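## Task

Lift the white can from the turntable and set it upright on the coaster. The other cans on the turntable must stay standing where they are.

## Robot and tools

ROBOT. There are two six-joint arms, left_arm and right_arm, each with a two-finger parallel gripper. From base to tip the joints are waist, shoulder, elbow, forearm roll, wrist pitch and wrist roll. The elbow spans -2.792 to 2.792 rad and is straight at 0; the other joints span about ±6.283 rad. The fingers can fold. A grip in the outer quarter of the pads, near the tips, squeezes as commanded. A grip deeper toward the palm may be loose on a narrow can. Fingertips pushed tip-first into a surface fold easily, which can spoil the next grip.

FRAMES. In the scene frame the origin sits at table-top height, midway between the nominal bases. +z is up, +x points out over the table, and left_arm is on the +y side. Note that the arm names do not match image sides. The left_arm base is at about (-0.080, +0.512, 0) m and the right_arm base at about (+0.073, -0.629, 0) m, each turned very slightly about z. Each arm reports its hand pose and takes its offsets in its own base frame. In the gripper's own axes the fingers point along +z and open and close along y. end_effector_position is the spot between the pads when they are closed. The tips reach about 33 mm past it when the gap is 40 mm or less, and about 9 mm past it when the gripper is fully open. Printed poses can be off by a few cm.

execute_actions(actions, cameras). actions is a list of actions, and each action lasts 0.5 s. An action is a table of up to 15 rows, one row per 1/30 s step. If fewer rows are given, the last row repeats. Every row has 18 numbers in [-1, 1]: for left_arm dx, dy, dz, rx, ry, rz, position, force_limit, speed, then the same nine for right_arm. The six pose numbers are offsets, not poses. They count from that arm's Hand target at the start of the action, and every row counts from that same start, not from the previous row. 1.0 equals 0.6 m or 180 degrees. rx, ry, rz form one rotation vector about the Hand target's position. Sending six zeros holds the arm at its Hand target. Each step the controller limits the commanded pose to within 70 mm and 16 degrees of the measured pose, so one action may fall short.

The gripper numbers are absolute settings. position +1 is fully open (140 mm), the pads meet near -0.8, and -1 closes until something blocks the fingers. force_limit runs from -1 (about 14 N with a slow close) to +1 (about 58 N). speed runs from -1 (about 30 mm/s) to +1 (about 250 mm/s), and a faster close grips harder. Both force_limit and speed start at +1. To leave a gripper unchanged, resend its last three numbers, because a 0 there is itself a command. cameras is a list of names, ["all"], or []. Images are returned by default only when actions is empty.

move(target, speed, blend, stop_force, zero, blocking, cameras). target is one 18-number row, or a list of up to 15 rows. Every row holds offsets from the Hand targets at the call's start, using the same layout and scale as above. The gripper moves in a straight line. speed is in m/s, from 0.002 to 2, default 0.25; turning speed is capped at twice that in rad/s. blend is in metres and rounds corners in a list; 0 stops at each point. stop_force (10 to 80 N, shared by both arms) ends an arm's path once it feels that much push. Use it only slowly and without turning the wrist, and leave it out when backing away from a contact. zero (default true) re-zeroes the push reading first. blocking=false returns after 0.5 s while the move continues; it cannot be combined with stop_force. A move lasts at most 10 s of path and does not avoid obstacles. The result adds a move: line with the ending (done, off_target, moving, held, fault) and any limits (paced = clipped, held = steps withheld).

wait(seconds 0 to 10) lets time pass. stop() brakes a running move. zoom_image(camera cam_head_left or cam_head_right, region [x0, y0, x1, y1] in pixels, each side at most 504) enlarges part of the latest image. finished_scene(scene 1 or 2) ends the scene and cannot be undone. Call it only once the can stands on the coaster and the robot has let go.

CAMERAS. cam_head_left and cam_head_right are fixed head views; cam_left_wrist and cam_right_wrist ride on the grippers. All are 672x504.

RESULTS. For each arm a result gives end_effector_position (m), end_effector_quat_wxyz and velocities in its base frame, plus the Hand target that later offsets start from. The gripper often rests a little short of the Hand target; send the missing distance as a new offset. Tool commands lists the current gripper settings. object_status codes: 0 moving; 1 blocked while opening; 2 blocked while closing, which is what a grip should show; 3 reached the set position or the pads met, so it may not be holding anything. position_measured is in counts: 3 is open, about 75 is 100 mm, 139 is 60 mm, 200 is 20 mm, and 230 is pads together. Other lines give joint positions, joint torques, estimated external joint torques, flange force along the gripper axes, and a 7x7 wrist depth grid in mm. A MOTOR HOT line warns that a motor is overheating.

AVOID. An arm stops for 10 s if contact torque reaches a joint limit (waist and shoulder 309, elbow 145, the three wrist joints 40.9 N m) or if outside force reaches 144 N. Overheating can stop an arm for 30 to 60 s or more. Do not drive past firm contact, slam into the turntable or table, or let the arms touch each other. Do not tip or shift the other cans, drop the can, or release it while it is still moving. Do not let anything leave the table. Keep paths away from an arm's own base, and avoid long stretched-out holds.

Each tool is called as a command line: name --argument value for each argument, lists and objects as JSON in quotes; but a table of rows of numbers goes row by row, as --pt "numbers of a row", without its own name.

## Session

execute_actions --actions '[]'

wait --seconds 1.0 --cameras '["cam_head_left"]'

Scene clock: 0.00 s.
left_arm: end_effector_position=(+0.6881, -0.8228, +0.1707) position_measured=3 object_status=3 end_effector_quat_wxyz=(-0.052, +0.879, -0.275, +0.387) | right_arm: end_effector_position=(+0.7342, +0.2830, +0.3353) position_measured=3 object_status=3 end_effector_quat_wxyz=(+0.577, -0.576, -0.487, -0.313)
Joint positions: left_arm=[-1.085 0.688 1.306 0.899 0.817 0.562] | right_arm=[-0.092 0.557 1.575 1.292 1.742 -0.234]
Joint velocities: within noise
Joint torques (N m): no reading
External joint torques (N m): no reading
Flange force (N): no reading
Wrist depth (mm): cam_left_wrist=[1315 1339 1552 1681 1608 1490 - / 1927 1694 1681 1585 - - - / 1996 1817 1644 370 - - - / 1832 141 - 343 - 141 121 / - 132 - 317 298 - 104 / - - 249 230 273 - 100 / - 254 241 224 211 210 -] | cam_right_wrist=[682 743 - 3984 - 3081 3040 / 3727 932 5023 3349 2687 3501 2888 / 3555 1111 1400 3081 1367 2719 2407 / - 1100 1133 - - 2288 136 / - 140 593 637 623 1699 116 / - 606 514 491 494 1463 1298 / - 474 458 433 434 1242 1210]
Hand target: left_arm +0.6881, -0.8228, +0.1707; -0.052, +0.879, -0.275, +0.387 | right_arm +0.7342, +0.2830, +0.3353; +0.577, -0.576, -0.487, -0.313
Tool commands: left_gripper/position=+1.0 left_gripper/force_limit=+1.0 left_gripper/speed=+1.0 right_gripper/position=+1.0 right_gripper/force_limit=+1.0 right_gripper/speed=+1.0

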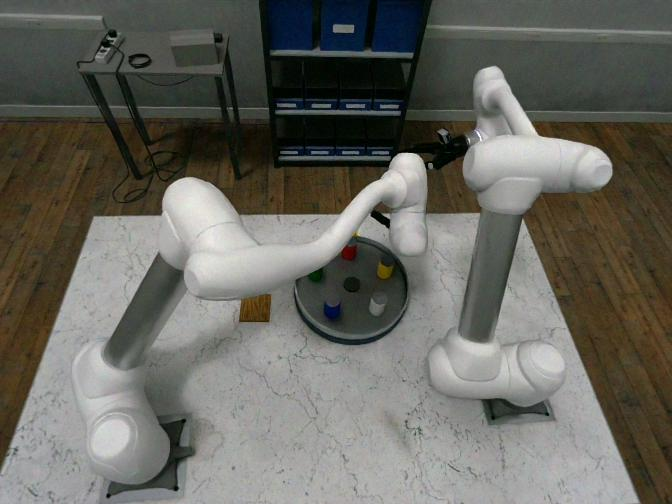

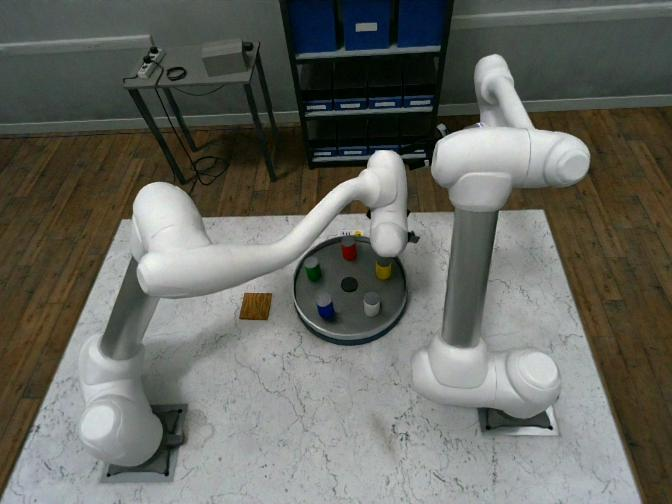

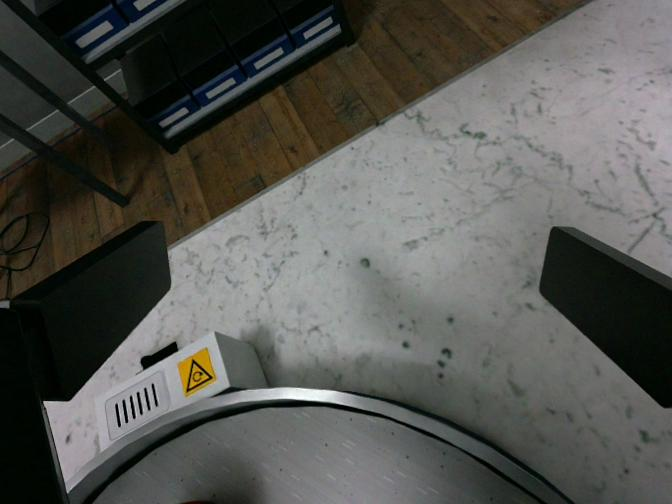

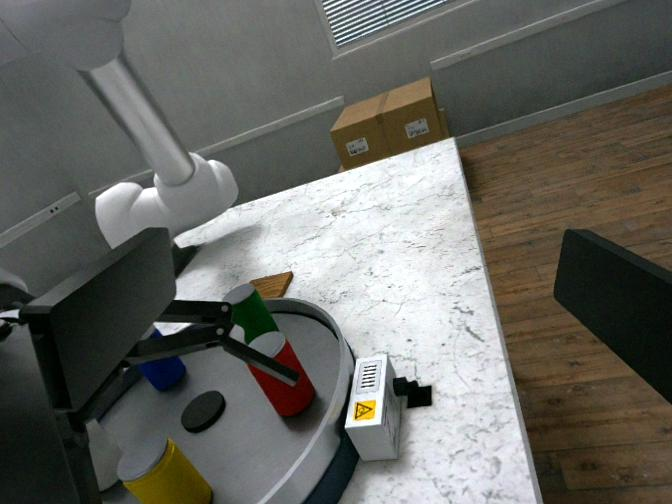

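Scene clock: 1.00 s.
left_arm: end_effector_position=(+0.6881, -0.8227, +0.1707) position_measured=3 object_status=3 end_effector_quat_wxyz=(-0.052, +0.879, -0.275, +0.387) | right_arm: end_effector_position=(+0.7342, +0.2830, +0.3353) position_measured=3 object_status=3 end_effector_quat_wxyz=(+0.577, -0.576, -0.487, -0.313)
Joint positions: left_arm=[-1.085 0.688 1.306 0.899 0.817 0.562] | right_arm=[-0.092 0.557 1.575 1.292 1.742 -0.234]
Joint torques (N m): left_arm=[-0.54 -103.54 -40.25 3.86 -0.12 -0.24] | right_arm=[-1.1 -95.18 -36.56 3.79 1.16 -0.12]
External joint torques (N m): left_arm=[0.21 -1.85 -0.21 -0.03 -0.15 0.23] | right_arm=[1.04 3.44 -0.41 -0.6 0.37 0.1]
Flange force (N): left_arm=[-0.3 -2.0 -1.8] | right_arm=[-0.4 6.3 -0.6]
Wrist depth (mm): cam_left_wrist=[1315 1371 1608 1694 1644 - - / 2170 1681 1706 1632 1585 - 313 / 1911 1774 - - 337 - - / 1847 140 - 328 314 287 121 / - 115 - 310 295 266 104 / - 269 246 241 219 - 99 / - 255 241 225 211 196 233] | cam_right_wrist=[678 4279 3851 4444 - 3851 - / 3449 928 4814 2512 - 3555 3001 / - 1150 1155 1197 1375 2818 2222 / - 1116 - - - 2358 136 / - 140 546 616 - - 116 / - 578 522 490 - 1400 1270 / - 472 429 438 408 1179 1216]
Hand target: left_arm +0.6881, -0.8228, +0.1707; -0.052, +0.879, -0.275, +0.387 | right_arm +0.7342, +0.2830, +0.3353; +0.577, -0.576, -0.487, -0.313
Tool commands: left_gripper/position=+1.0 left_gripper/force_limit=+1.0 left_gripper/speed=+1.0 right_gripper/position=+1.0 right_gripper/force_limit=+1.0 right_gripper/speed=+1.0
wait: 1.00 s; at rest by 0.17 s
Images, in order (width x height): cam_head_left 672x504.

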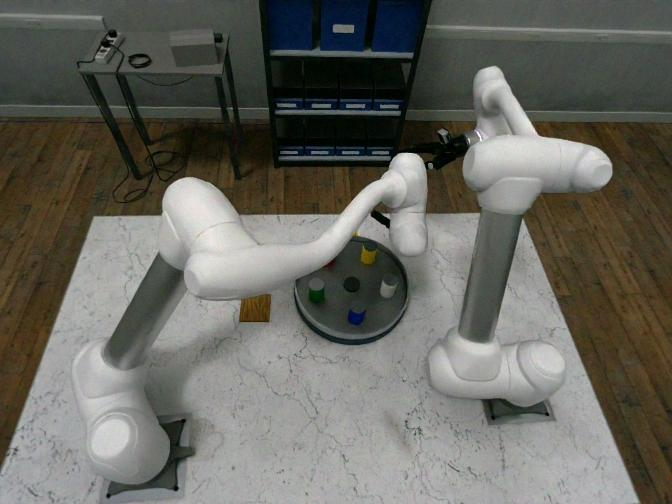

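move --pt "-0.05 0.2 0.2 -0.0802 0.2517 0.2867 1 1 1 0 0 0 0 0 0 1 1 1" --pt "-0.093 0.3833 0.0322 -0.0802 0.2517 0.2867 1 1 1 0 0 0 0 0 0 1 1 1" --speed 0.35 --blend '[0.04,0]' --cameras '["cam_left_wrist","cam_head_left"]'

wait --seconds 0.8 --cameras '["cam_left_wrist"]'

wait --seconds 0.8 --cameras '["cam_left_wrist"]'

Scene clock: 4.40 s.
left_arm: end_effector_position=(+0.6323, -0.5928, +0.1901) position_measured=3 object_status=3 end_effector_quat_wxyz=(-0.001, +0.985, +0.173, +0.001) | right_arm: end_effector_position=(+0.7342, +0.2830, +0.3353) position_measured=3 object_status=3 end_effector_quat_wxyz=(+0.577, -0.576, -0.487, -0.313)
Joint positions: left_arm=[-0.794 0.559 1.293 0.002 1.289 0.429] | right_arm=[-0.092 0.557 1.575 1.292 1.742 -0.234]
Joint torques (N m): left_arm=[-0.43 -92.25 -39.93 4.17 0.16 -0.25] | right_arm=[-0.77 -95.29 -36.6 3.79 1.13 -0.04]
External joint torques (N m): left_arm=[1 -2.92 -0.32 0.02 -0.19 0.25] | right_arm=[1.01 3.37 -0.41 -0.6 0.41 0.02]
Flange force (N): left_arm=[-0.5 -4.2 -1.4] | right_arm=[-0.5 6.1 -0.6]
Wrist depth (mm): cam_left_wrist=[- 288 288 - - - - / - 295 256 251 254 245 - / - 266 266 260 266 266 269 / - 142 283 188 283 276 249 / - 264 298 302 300 258 104 / - 236 324 328 324 324 211 / - 343 343 345 338 339 323] | cam_right_wrist=[350 356 3668 - 3301 3001 2596 / 4622 383 3917 3349 2432 3501 3301 / 2539 1095 1210 3255 3255 2687 2407 / - 1095 531 - 748 2311 136 / - 130 626 603 - 1778 116 / - 596 551 486 506 1343 - / - 496 426 438 434 414 1197]
Hand target: left_arm +0.6323, -0.5928, +0.1901; -0.001, +0.985, +0.173, +0.001 | right_arm +0.7342, +0.2830, +0.3353; +0.577, -0.576, -0.487, -0.313
Off the commanded pose: left_arm 0.000 m, 0 deg | right_arm 0.000 m, 0 deg.
move: done
Images, in order (width x height): cam_head_left 672x504, cam_left_wrist 672x504.

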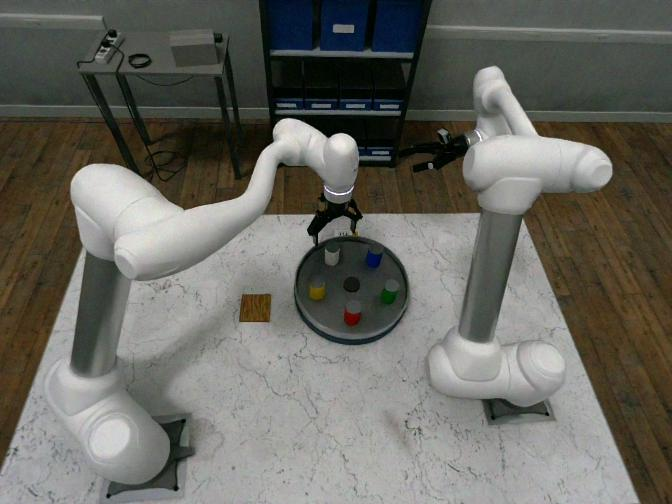

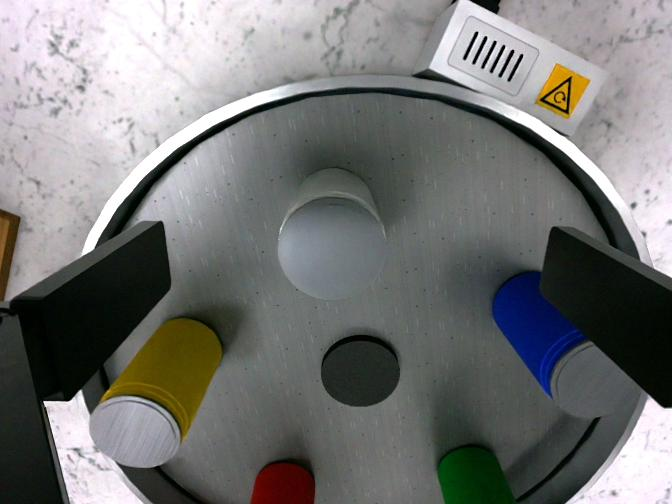

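Scene clock: 5.20 s.
left_arm: end_effector_position=(+0.6323, -0.5928, +0.1901) position_measured=3 object_status=3 end_effector_quat_wxyz=(-0.001, +0.985, +0.173, +0.001) | right_arm: end_effector_position=(+0.7342, +0.2830, +0.3353) position_measured=3 object_status=3 end_effector_quat_wxyz=(+0.577, -0.576, -0.487, -0.313)
Joint positions: left_arm=[-0.794 0.559 1.293 0.002 1.289 0.429] | right_arm=[-0.092 0.557 1.575 1.292 1.742 -0.234]
Joint torques (N m): left_arm=[-0.37 -92.47 -39.81 4.15 0.11 -0.23] | right_arm=[-1.34 -94.27 -36.29 3.79 1.12 -0.14]
External joint torques (N m): left_arm=[0.67 -2.75 -0.46 0.04 -0.14 0.23] | right_arm=[1.39 2.2 -0.8 -0.59 0.41 0.12]
Flange force (N): left_arm=[-0.6 -3.4 -1.6] | right_arm=[0.7 5.2 -0.2]
Wrist depth (mm): cam_left_wrist=[- - 279 - - - - / 297 295 257 251 253 248 302 / - 266 266 266 264 266 269 / - 142 233 284 279 188 128 / - 200 304 301 303 308 104 / - 320 319 314 324 315 307 / - 308 339 344 350 275 249] | cam_right_wrist=[343 358 - 6081 3851 - 2853 / 4201 381 4531 3398 3001 3398 3123 / - 1111 4054 1284 1277 2925 2512 / 4201 1138 408 - - 2311 136 / - 140 653 611 - 1674 116 / - 626 525 472 479 1409 1328 / - 458 455 434 425 428 1204]
Hand target: left_arm +0.6323, -0.5928, +0.1901; -0.001, +0.985, +0.173, +0.001 | right_arm +0.7342, +0.2830, +0.3353; +0.577, -0.576, -0.487, -0.313
Tool commands: left_gripper/position=+1.0 left_gripper/force_limit=+1.0 left_gripper/speed=+1.0 right_gripper/position=+1.0 right_gripper/force_limit=+1.0 right_gripper/speed=+1.0
Off the commanded pose: left_arm 0.000 m, 0 deg | right_arm 0.000 m, 0 deg.
wait: 0.80 s; at rest by 0.17 s
Images, in order (width x height): cam_left_wrist 672x504.

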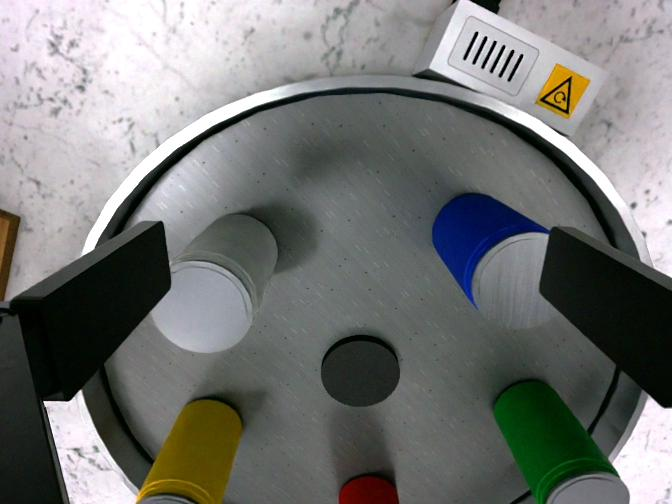

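Scene clock: 6.00 s.
left_arm: end_effector_position=(+0.6323, -0.5928, +0.1901) position_measured=3 object_status=3 end_effector_quat_wxyz=(-0.001, +0.985, +0.173, +0.001) | right_arm: end_effector_position=(+0.7342, +0.2830, +0.3353) position_measured=3 object_status=3 end_effector_quat_wxyz=(+0.577, -0.576, -0.487, -0.313)
Joint positions: left_arm=[-0.794 0.559 1.293 0.002 1.289 0.429] | right_arm=[-0.092 0.557 1.575 1.292 1.742 -0.234]
Joint torques (N m): left_arm=[-0.59 -92.54 -39.88 4.18 0.11 -0.25] | right_arm=[-1.12 -95.46 -36.61 3.7 1.2 -0.14]
External joint torques (N m): left_arm=[0.66 -1.97 -0.25 -0.01 -0.15 0.25] | right_arm=[1.02 3.68 -0.46 -0.5 0.33 0.12]
Flange force (N): left_arm=[-0.3 -2.8 -1.0] | right_arm=[-0.3 6.8 -0.6]
Wrist depth (mm): cam_left_wrist=[287 - 287 281 - 238 - / - - 255 251 255 243 - / - 265 266 260 267 266 251 / - 280 282 277 280 276 132 / - 230 298 301 302 284 104 / - 218 323 325 324 318 214 / - 340 340 351 338 344 -] | cam_right_wrist=[337 357 3398 - - 3727 - / - 379 3165 3081 3123 3668 3001 / 4916 1090 429 - - 2853 2626 / - 1095 405 - - 2358 136 / - 130 611 635 - 1662 116 / - 605 537 489 466 1444 1313 / - 478 412 433 429 1185 1191]
Hand target: left_arm +0.6323, -0.5928, +0.1901; -0.001, +0.985, +0.173, +0.001 | right_arm +0.7342, +0.2830, +0.3353; +0.577, -0.576, -0.487, -0.313
Tool commands: left_gripper/position=+1.0 left_gripper/force_limit=+1.0 left_gripper/speed=+1.0 right_gripper/position=+1.0 right_gripper/force_limit=+1.0 right_gripper/speed=+1.0
Off the commanded pose: left_arm 0.000 m, 0 deg | right_arm 0.000 m, 0 deg.
wait: 0.80 s; at rest by 0.17 s
Images, in order (width x height): cam_left_wrist 672x504.

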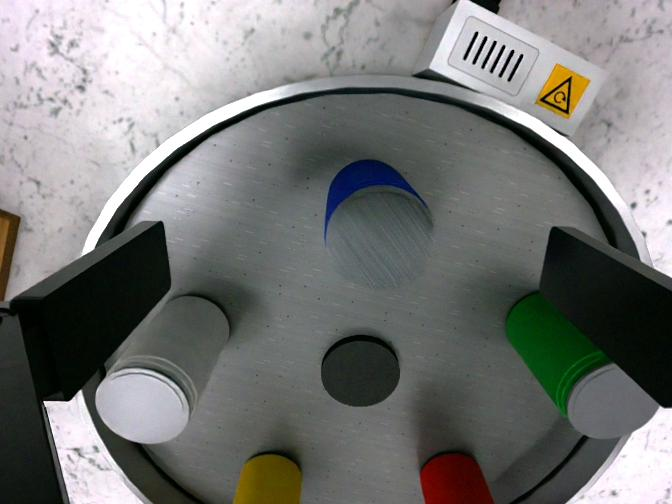

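wait --seconds 0.1

Scene clock: 6.87 s.
left_arm: end_effector_position=(+0.6323, -0.5928, +0.1901) position_measured=3 object_status=3 end_effector_quat_wxyz=(-0.001, +0.985, +0.173, +0.001) | right_arm: end_effector_position=(+0.7342, +0.2830, +0.3353) position_measured=3 object_status=3 end_effector_quat_wxyz=(+0.577, -0.576, -0.487, -0.313)
Joint positions: left_arm=[-0.794 0.559 1.293 0.002 1.289 0.429] | right_arm=[-0.092 0.557 1.575 1.292 1.742 -0.234]
Joint torques (N m): left_arm=[-0.59 -92.59 -39.9 4.16 0.1 -0.24] | right_arm=[-1.03 -95.25 -36.62 3.82 1.18 -0.17]
External joint torques (N m): left_arm=[0.58 -2.05 -0.15 -0.01 -0.13 0.24] | right_arm=[1 3.36 -0.43 -0.62 0.35 0.15]
Flange force (N): left_arm=[-0.5 -3.1 -0.9] | right_arm=[-0.3 6.2 -0.6]
Wrist depth (mm): cam_left_wrist=[- - - - - 237 280 / - 294 253 251 253 254 - / - 266 263 266 266 266 258 / - 142 203 283 283 200 128 / - 299 307 301 302 302 104 / - 320 318 323 324 314 307 / - 257 343 344 349 272 311] | cam_right_wrist=[341 357 - 2888 - - - / 3984 383 - 3501 2888 3398 3040 / 3349 1138 492 - - 2963 2407 / - 1111 555 1060 720 2243 136 / - 140 640 618 606 1651 116 / - 626 517 479 472 1375 1313 / - 445 451 433 426 420 1223]
Hand target: left_arm +0.6323, -0.5928, +0.1901; -0.001, +0.985, +0.173, +0.001 | right_arm +0.7342, +0.2830, +0.3353; +0.577, -0.576, -0.487, -0.313
Tool commands: left_gripper/position=+1.0 left_gripper/force_limit=+1.0 left_gripper/speed=+1.0 right_gripper/position=+1.0 right_gripper/force_limit=+1.0 right_gripper/speed=+1.0
Off the commanded pose: left_arm 0.000 m, 0 deg | right_arm 0.000 m, 0 deg.
wait: 0.10 s; at rest from the start

wait --seconds 5.78 --cameras '["cam_left_wrist"]'

move --pt "-0.0505 0.07 -0.0833 0 0 0.1389 -1 0 -0.7 0 0 0 0 0 0 1 1 1" --pt "-0.1222 0.1158 -0.0833 0 0 0.2778 -1 0 -0.7 0 0 0 0 0 0 1 1 1" --pt "-0.2237 0.1247 -0.0833 0 0 0.4444 -1 0 -0.7 0 0 0 0 0 0 1 1 1" --pt "-0.2632 0.1133 0.1167 0 0 0.5111 -1 0 -0.7 0 0 0 0 0 0 1 1 1" --speed 0.35 --blend '[0.02,0.02,0.02,0]' --cameras '["cam_left_wrist","cam_head_left"]'

Scene clock: 13.00 s.
left_arm: end_effector_position=(+0.6323, -0.5928, +0.1901) position_measured=3 object_status=3 end_effector_quat_wxyz=(-0.001, +0.985, +0.173, +0.001) | right_arm: end_effector_position=(+0.7342, +0.2830, +0.3353) position_measured=3 object_status=3 end_effector_quat_wxyz=(+0.577, -0.576, -0.487, -0.313)
Joint positions: left_arm=[-0.794 0.559 1.293 0.002 1.289 0.429] | right_arm=[-0.092 0.557 1.575 1.292 1.742 -0.234]
Joint torques (N m): left_arm=[-0.44 -92.37 -39.95 4.18 0.14 -0.25] | right_arm=[-1.39 -95.24 -36.44 3.71 1.21 -0.2]
External joint torques (N m): left_arm=[0.44 -2.64 -0.31 -0.01 -0.17 0.25] | right_arm=[1.2 3.33 -0.63 -0.5 0.32 0.18]
Flange force (N): left_arm=[-0.9 -3.6 -1.3] | right_arm=[0.2 6.6 -0.4]
Wrist depth (mm): cam_left_wrist=[- - 285 279 240 237 280 / - - 256 251 254 239 - / - 266 266 263 262 265 276 / - 142 283 278 196 276 128 / - 219 298 301 302 284 104 / - 222 326 314 324 315 104 / - 339 336 349 344 350 -] | cam_right_wrist=[342 358 - - 3917 3209 - / 3398 381 - 3255 3398 2925 2751 / - 1150 493 1298 - 2539 2358 / 3984 1167 408 - - 2334 137 / - 130 631 582 584 1627 116 / - 608 532 499 509 1375 1298 / - 481 419 430 - 1229 1197]
Hand target: left_arm +0.6323, -0.5928, +0.1901; -0.001, +0.985, +0.173, +0.001 | right_arm +0.7342, +0.2830, +0.3353; +0.577, -0.576, -0.487, -0.313
Tool commands: left_gripper/position=+1.0 left_gripper/force_limit=+1.0 left_gripper/speed=+1.0 right_gripper/position=+1.0 right_gripper/force_limit=+1.0 right_gripper/speed=+1.0
Off the commanded pose: left_arm 0.000 m, 0 deg | right_arm 0.000 m, 0 deg.
wait: 5.80 s; at rest from the start
Images, in order (width x height): cam_left_wrist 672x504.

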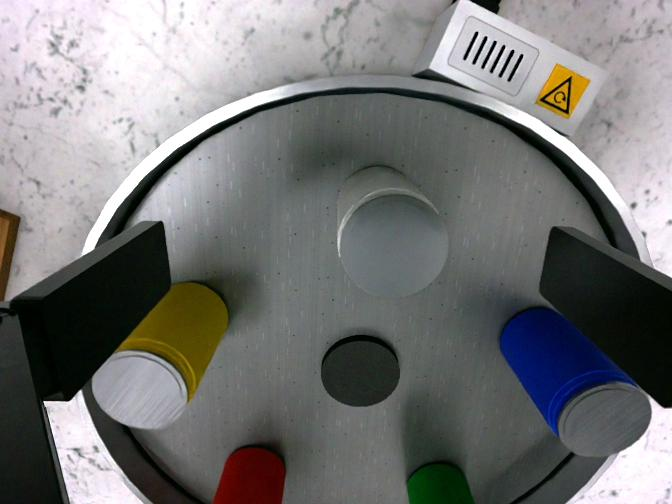

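Scene clock: 15.83 s.
left_arm: end_effector_position=(+0.4743, -0.5248, +0.2602) position_measured=154 object_status=2 end_effector_quat_wxyz=(-0.001, +0.560, +0.828, +0.000) | right_arm: end_effector_position=(+0.7342, +0.2830, +0.3353) position_measured=3 object_status=3 end_effector_quat_wxyz=(+0.577, -0.576, -0.487, -0.313)
Joint positions: left_arm=[-0.885 0.278 1.575 0 1.29 -1.267] | right_arm=[-0.092 0.557 1.575 1.292 1.742 -0.234]
Joint torques (N m): left_arm=[-0.35 -67.65 -40.73 4.13 0.21 -0.27] | right_arm=[-0.94 -95.07 -36.77 3.8 1.16 -0.15]
External joint torques (N m): left_arm=[0.51 -1.16 0.59 0.01 -0.17 0.27] | right_arm=[0.87 3.37 -0.25 -0.6 0.37 0.14]
Flange force (N): left_arm=[3.2 0.0 0.5] | right_arm=[-0.6 5.8 -0.7]
Wrist depth (mm): cam_left_wrist=[352 340 361 356 - - - / - 362 318 318 321 - - / - 336 338 329 336 329 - / - 358 133 139 141 348 - / - - 92 147 124 92 - / - - - 407 410 - - / - - - 432 - - -] | cam_right_wrist=[463 921 3001 3917 3123 3851 3255 / 472 1013 - 3668 3668 - 3040 / 531 1133 1284 1298 - 2687 2432 / - 558 - 932 - 2288 137 / - 130 674 594 565 1639 116 / - 633 501 477 502 1409 1336 / - 446 454 419 445 1179 1216]
Hand target: left_arm +0.4744, -0.5248, +0.2601; -0.001, +0.560, +0.828, +0.000 | right_arm +0.7342, +0.2830, +0.3353; +0.577, -0.576, -0.487, -0.313
Off the commanded pose: left_arm 0.000 m, 0 deg | right_arm 0.000 m, 0 deg.
move: done
Images, in order (width x height): cam_head_left 672x504, cam_left_wrist 672x504.

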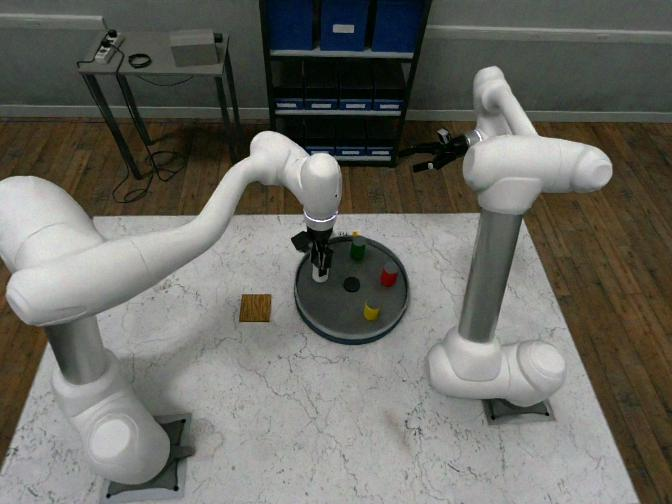

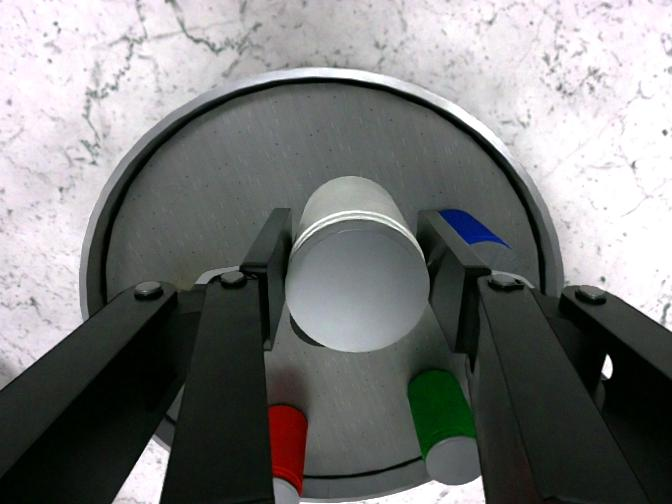

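move --pt "-0.035 0.35 0 0 0 0 -1 0 -0.7 0 0 0 0 0 0 1 1 1" --pt "-0.035 0.35 -0.2 0 0 0 -1 0 -0.7 0 0 0 0 0 0 1 1 1" --speed 0.3 --blend '[0.05,0]' --cameras '["cam_left_wrist","cam_head_left"]'

Scene clock: 17.80 s.
left_arm: end_effector_position=(+0.4534, -0.3148, +0.1401) position_measured=154 object_status=2 end_effector_quat_wxyz=(-0.001, +0.560, +0.829, +0.000) | right_arm: end_effector_position=(+0.7342, +0.2830, +0.3353) position_measured=3 object_status=3 end_effector_quat_wxyz=(+0.577, -0.576, -0.487, -0.313)
Joint positions: left_arm=[-0.67 0.124 2.003 0 1.017 -1.052] | right_arm=[-0.092 0.557 1.575 1.292 1.742 -0.234]
Joint torques (N m): left_arm=[-0.44 -47.77 -35.87 3.64 0.13 -0.26] | right_arm=[-1.24 -95.41 -36.55 3.75 1.28 0.01]
External joint torques (N m): left_arm=[0.33 -0.21 0.41 0.02 -0.1 0.26] | right_arm=[1.33 3.6 -0.46 -0.57 0.25 -0.02]
Flange force (N): left_arm=[1.4 0.3 0.4] | right_arm=[-0.5 6.7 -0.1]
Wrist depth (mm): cam_left_wrist=[246 - 249 242 - - - / - - 257 247 248 250 260 / - - - 252 259 - 266 / - 281 115 138 140 288 - / - - 92 147 124 92 - / - - - 275 - - - / - - - 285 - - -] | cam_right_wrist=[789 640 727 3501 - 2888 - / 3668 662 - 4279 - 4814 3209 / - 1090 775 3165 1229 2888 2432 / - 1100 882 831 843 2180 135 / - 140 656 638 - 1687 116 / - 625 524 490 - 1426 1277 / 557 416 453 426 426 429 1185]
Hand target: left_arm +0.4534, -0.3148, +0.1401; -0.001, +0.560, +0.828, +0.000 | right_arm +0.7342, +0.2830, +0.3353; +0.577, -0.576, -0.487, -0.313
Off the commanded pose: left_arm 0.000 m, 0 deg | right_arm 0.000 m, 0 deg.
move: done
Images, in order (width x height): cam_head_left 672x504, cam_left_wrist 672x504.

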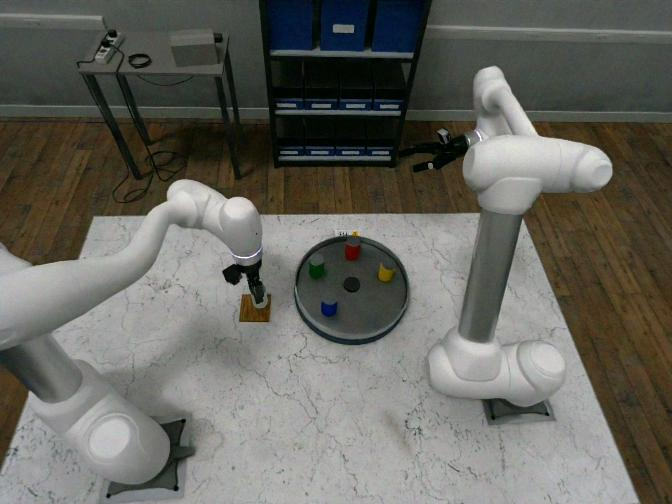

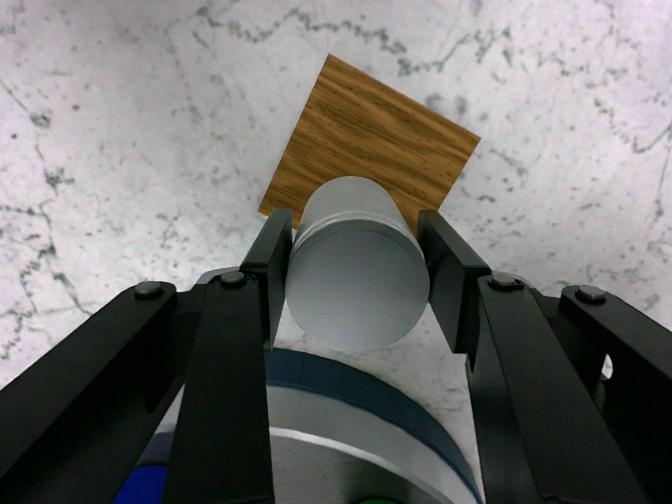

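move --target '[0.0048,0.0398,-0.058,0,0,0,-1,0,-0.7,0,0,0,0,0,0,1,1,1]' --speed 0.12 --cameras '["cam_left_wrist"]'

move --target '[0,0,-0.05,0,0,0,-1,0,-0.7,0,0,0,0,0,0,1,1,1]' --speed 0.012 --stop_force 10 --cameras '["cam_left_wrist","cam_head_left"]'

Scene clock: 19.03 s.
left_arm: end_effector_position=(+0.4563, -0.2909, +0.1053) position_measured=154 object_status=2 end_effector_quat_wxyz=(-0.001, +0.560, +0.828, +0.000) | right_arm: end_effector_position=(+0.7342, +0.2830, +0.3353) position_measured=3 object_status=3 end_effector_quat_wxyz=(+0.577, -0.576, -0.487, -0.313)
Joint positions: left_arm=[-0.632 0.143 2.056 0.001 0.945 -1.014] | right_arm=[-0.092 0.557 1.575 1.292 1.742 -0.234]
Joint torques (N m): left_arm=[-0.37 -47.88 -34.24 3.5 0.18 -0.22] | right_arm=[-1.29 -94.28 -36.55 3.71 1.18 -0.17]
External joint torques (N m): left_arm=[0.47 -0.87 0.51 -0.01 -0.14 0.22] | right_arm=[1.22 2.17 -0.57 -0.49 0.35 0.15]
Flange force (N): left_arm=[2.5 -0.2 -0.2] | right_arm=[0.5 4.7 -0.1]
Wrist depth (mm): cam_left_wrist=[211 213 - - 211 211 217 / - 219 - 215 224 217 - / 236 236 - 219 226 235 232 / 247 - 115 139 140 - - / - - 92 145 124 92 - / - - - - - - - / - - - 251 - - -] | cam_right_wrist=[811 686 743 3349 - 3449 3917 / - 678 791 3851 3349 3255 2925 / - 1144 770 - - 2751 2407 / - 1150 822 - - 2160 136 / - 139 647 637 - 1712 116 / - 596 493 481 499 1453 1336 / 546 507 443 440 417 1242 1236]
Hand target: left_arm +0.4562, -0.2909, +0.1053; -0.001, +0.560, +0.828, +0.000 | right_arm +0.7342, +0.2830, +0.3353; +0.577, -0.576, -0.487, -0.313
Off the commanded pose: left_arm 0.000 m, 0 deg | right_arm 0.000 m, 0 deg.
move: done
Images, in order (width x height): cam_left_wrist 672x504.

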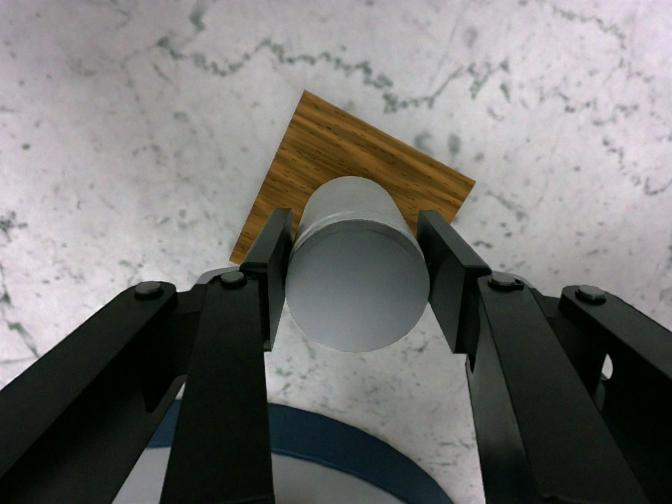

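Scene clock: 20.23 s.
left_arm: end_effector_position=(+0.4563, -0.2909, +0.0982) position_measured=154 object_status=2 end_effector_quat_wxyz=(-0.001, +0.560, +0.829, +0.000) | right_arm: end_effector_position=(+0.7342, +0.2830, +0.3353) position_measured=3 object_status=3 end_effector_quat_wxyz=(+0.577, -0.576, -0.487, -0.313)
Joint positions: left_arm=[-0.632 0.151 2.062 0.001 0.931 -1.014] | right_arm=[-0.092 0.557 1.575 1.292 1.742 -0.234]
Joint torques (N m): left_arm=[-2.5 -35.38 -25.1 2.66 -0.9 -0.22] | right_arm=[-1.03 -94.9 -36.51 3.81 1.25 -0.1]
External joint torques (N m): left_arm=[2.55 -13.74 -8.25 0.79 0.94 0.22] | right_arm=[1.37 3.28 -0.43 -0.64 0.28 0.09]
Flange force (N): left_arm=[7.0 1.3 -24.4] | right_arm=[-0.3 6.2 -0.1]
Wrist depth (mm): cam_left_wrist=[- 205 - 211 - - - / - 216 - 210 - 213 - / 227 229 - 212 217 226 229 / - 244 115 139 140 - 242 / - - 92 145 124 92 - / - - - 276 - - - / - - - 249 - - -] | cam_right_wrist=[825 794 805 3727 3040 3081 3209 / 4279 678 3611 3727 2963 3301 3165 / 4126 1161 817 3668 - 2818 2485 / - 1116 834 - - 2512 136 / - 130 645 631 603 1712 116 / - 602 539 491 480 1359 - / - 486 459 438 428 1313 1204]
Hand target: left_arm +0.4563, -0.2910, +0.0982; -0.001, +0.560, +0.829, +0.000 (not the last commanded pose) | right_arm +0.7342, +0.2830, +0.3353; +0.577, -0.576, -0.487, -0.313
Off the commanded pose: left_arm 0.023 m, 0 deg | right_arm 0.000 m, 0 deg.
move: contact (left_arm)
Images, in order (width x height): cam_head_left 672x504, cam_left_wrist 672x504.

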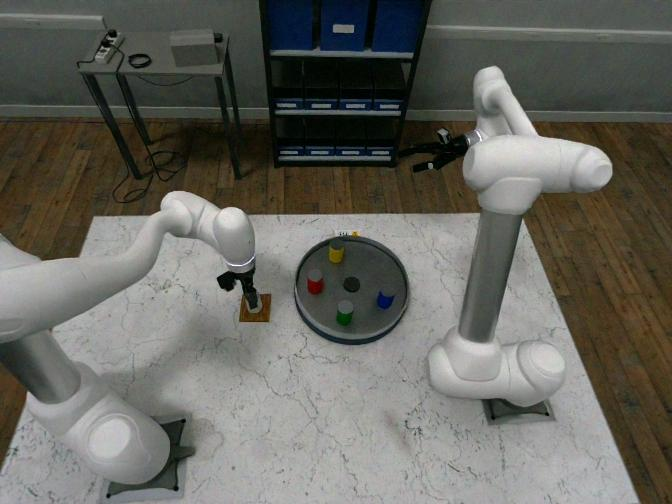

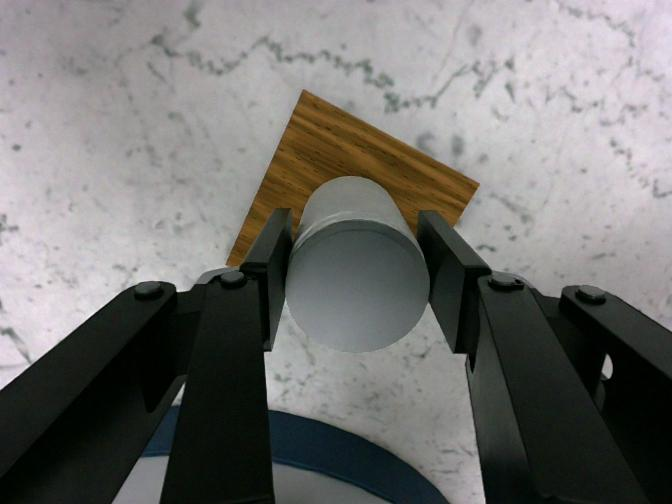

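move --target '[0,0,0.001,0,0,0,-1,0,-0.7,0,0,0,0,0,0,1,1,1]' --speed 0.01

move --target '[0,0,0,0,0,0,0.4,0,-0.8,0,0,0,0,0,0,1,1,1]' --speed 0.05

move --target '[0,0,0.2,0,0,0,0.4,0,-0.8,0,0,0,0,0,0,1,1,1]' --speed 0.2 --cameras '["cam_left_wrist","cam_head_left"]'

Scene clock: 21.13 s.
left_arm: end_effector_position=(+0.4563, -0.2909, +0.0988) position_measured=154 object_status=2 end_effector_quat_wxyz=(-0.001, +0.560, +0.829, +0.000) | right_arm: end_effector_position=(+0.7342, +0.2830, +0.3353) position_measured=3 object_status=3 end_effector_quat_wxyz=(+0.577, -0.576, -0.487, -0.313)
Joint positions: left_arm=[-0.632 0.15 2.062 0.001 0.932 -1.014] | right_arm=[-0.092 0.557 1.575 1.292 1.742 -0.234]
Joint torques (N m): left_arm=[-0.5 -48.17 -34.04 3.43 0.16 -0.24] | right_arm=[-1.04 -95.64 -36.64 3.81 1.23 -0.06]
External joint torques (N m): left_arm=[0.47 -0.35 0.84 0.01 -0.11 0.24] | right_arm=[1.03 3.87 -0.38 -0.6 0.3 0.04]
Flange force (N): left_arm=[2.4 -0.1 0.6] | right_arm=[-0.7 6.9 -0.6]
Wrist depth (mm): cam_left_wrist=[- - - 205 202 205 205 / - - - 209 - - 215 / - - 226 212 220 228 - / - 243 127 137 140 - - / - - 92 146 124 92 94 / - - - 284 - - - / - - - 251 - - -] | cam_right_wrist=[758 800 773 - - 2539 3984 / - 678 745 - 2963 2751 3123 / - 1155 859 - - 2719 2334 / - 1116 853 903 808 2222 137 / - 130 658 642 - 1583 116 / - 626 542 490 525 1328 1277 / - 441 451 437 - 429 1144]
Hand target: left_arm +0.4563, -0.2910, +0.0988; -0.001, +0.560, +0.829, +0.000 | right_arm +0.7342, +0.2830, +0.3353; +0.577, -0.576, -0.487, -0.313
Off the commanded pose: left_arm 0.000 m, 0 deg | right_arm 0.000 m, 0 deg.
move: done

Scene clock: 22.33 s.
left_arm: end_effector_position=(+0.4563, -0.2910, +0.0988) position_measured=78 object_status=0 end_effector_quat_wxyz=(-0.001, +0.560, +0.829, +0.000) | right_arm: end_effector_position=(+0.7342, +0.2830, +0.3353) position_measured=3 object_status=3 end_effector_quat_wxyz=(+0.577, -0.576, -0.487, -0.313)
Joint positions: left_arm=[-0.632 0.15 2.062 0.001 0.932 -1.014] | right_arm=[-0.092 0.557 1.575 1.292 1.742 -0.234]
Joint torques (N m): left_arm=[-0.31 -47.71 -33.1 3.45 0.19 -0.25] | right_arm=[-1.11 -95.35 -36.57 3.8 1.26 -0.08]
External joint torques (N m): left_arm=[0.13 -0.7 -0.28 0 -0.16 0.25] | right_arm=[1.03 3.55 -0.45 -0.6 0.27 0.06]
Flange force (N): left_arm=[0.8 0.3 -0.7] | right_arm=[-0.5 6.5 -0.5]
Wrist depth (mm): cam_left_wrist=[- - - - - - - / - - 213 207 - 217 225 / - - 224 212 220 229 228 / - 113 225 140 225 140 243 / - 102 261 146 - 112 - / - - 270 - 274 - - / - - 235 251 295 - -] | cam_right_wrist=[808 789 763 4126 3449 - - / 5023 684 3788 2853 2888 3449 3123 / - 1155 3917 - - 2888 2458 / - 1100 775 - - 2358 129 / - 130 653 633 - 1651 116 / - 588 549 490 494 1463 1291 / - 499 426 440 395 419 1197]
Hand target: left_arm +0.4563, -0.2910, +0.0988; -0.001, +0.560, +0.829, +0.000 | right_arm +0.7342, +0.2830, +0.3353; +0.577, -0.576, -0.487, -0.313
Off the commanded pose: left_arm 0.000 m, 0 deg | right_arm 0.000 m, 0 deg.
move: done

Scene clock: 23.33 s.
left_arm: end_effector_position=(+0.4563, -0.2909, +0.2188) position_measured=78 object_status=3 end_effector_quat_wxyz=(-0.001, +0.560, +0.829, +0.000) | right_arm: end_effector_position=(+0.7342, +0.2830, +0.3353) position_measured=3 object_status=3 end_effector_quat_wxyz=(+0.577, -0.576, -0.487, -0.313)
Joint positions: left_arm=[-0.632 0.044 1.933 0 1.167 -1.014] | right_arm=[-0.092 0.557 1.575 1.292 1.742 -0.234]
Joint torques (N m): left_arm=[-0.58 -41.55 -38.11 3.94 0.21 -0.23] | right_arm=[-1.12 -94.6 -36.37 3.83 1.31 -0.13]
External joint torques (N m): left_arm=[0.53 -0.75 -0.08 0 -0.17 0.23] | right_arm=[0.87 3 -0.61 -0.62 0.22 0.11]
Flange force (N): left_arm=[1.6 0.6 -0.3] | right_arm=[0.0 5.9 -0.7]
Wrist depth (mm): cam_left_wrist=[- - - - - 306 - / - - - 319 - - - / 350 - - 293 332 350 343 / 369 - 364 359 - 140 - / - 102 354 397 - 112 - / - - 359 361 - - - / - - 389 388 389 - -] | cam_right_wrist=[825 664 3449 3255 - 3668 - / - 692 4054 3611 3349 3449 2963 / 4201 1173 1351 4279 - 2853 2382 / 3917 1116 1022 - - 2243 136 / - 130 715 615 613 1674 116 / - 616 524 476 493 1444 1328 / - 414 448 438 433 1185 1229]
Hand target: left_arm +0.4563, -0.2910, +0.2188; -0.001, +0.560, +0.829, +0.000 | right_arm +0.7342, +0.2830, +0.3353; +0.577, -0.576, -0.487, -0.313
Off the commanded pose: left_arm 0.000 m, 0 deg | right_arm 0.000 m, 0 deg.
move: done
Images, in order (width x height): cam_head_left 672x504, cam_left_wrist 672x504.

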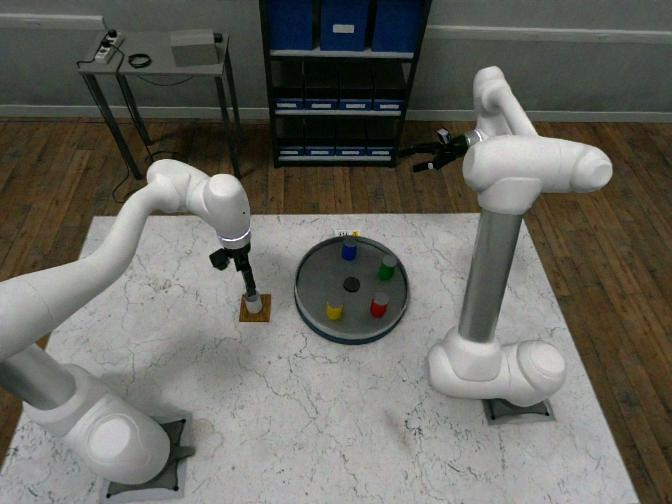

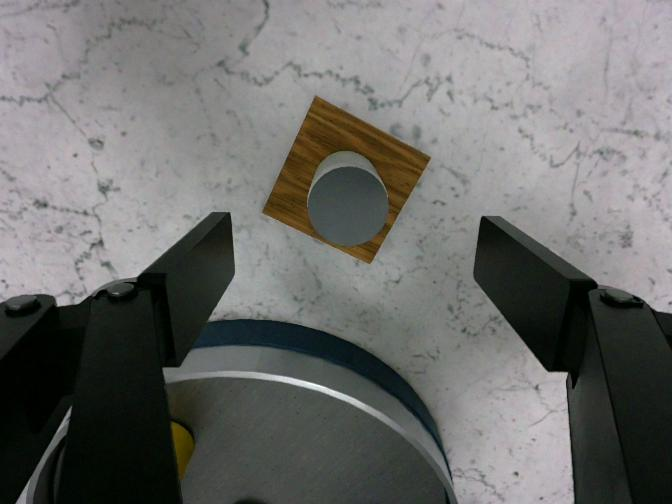

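finished_scene --scene 2

The scene is finished: the task was done.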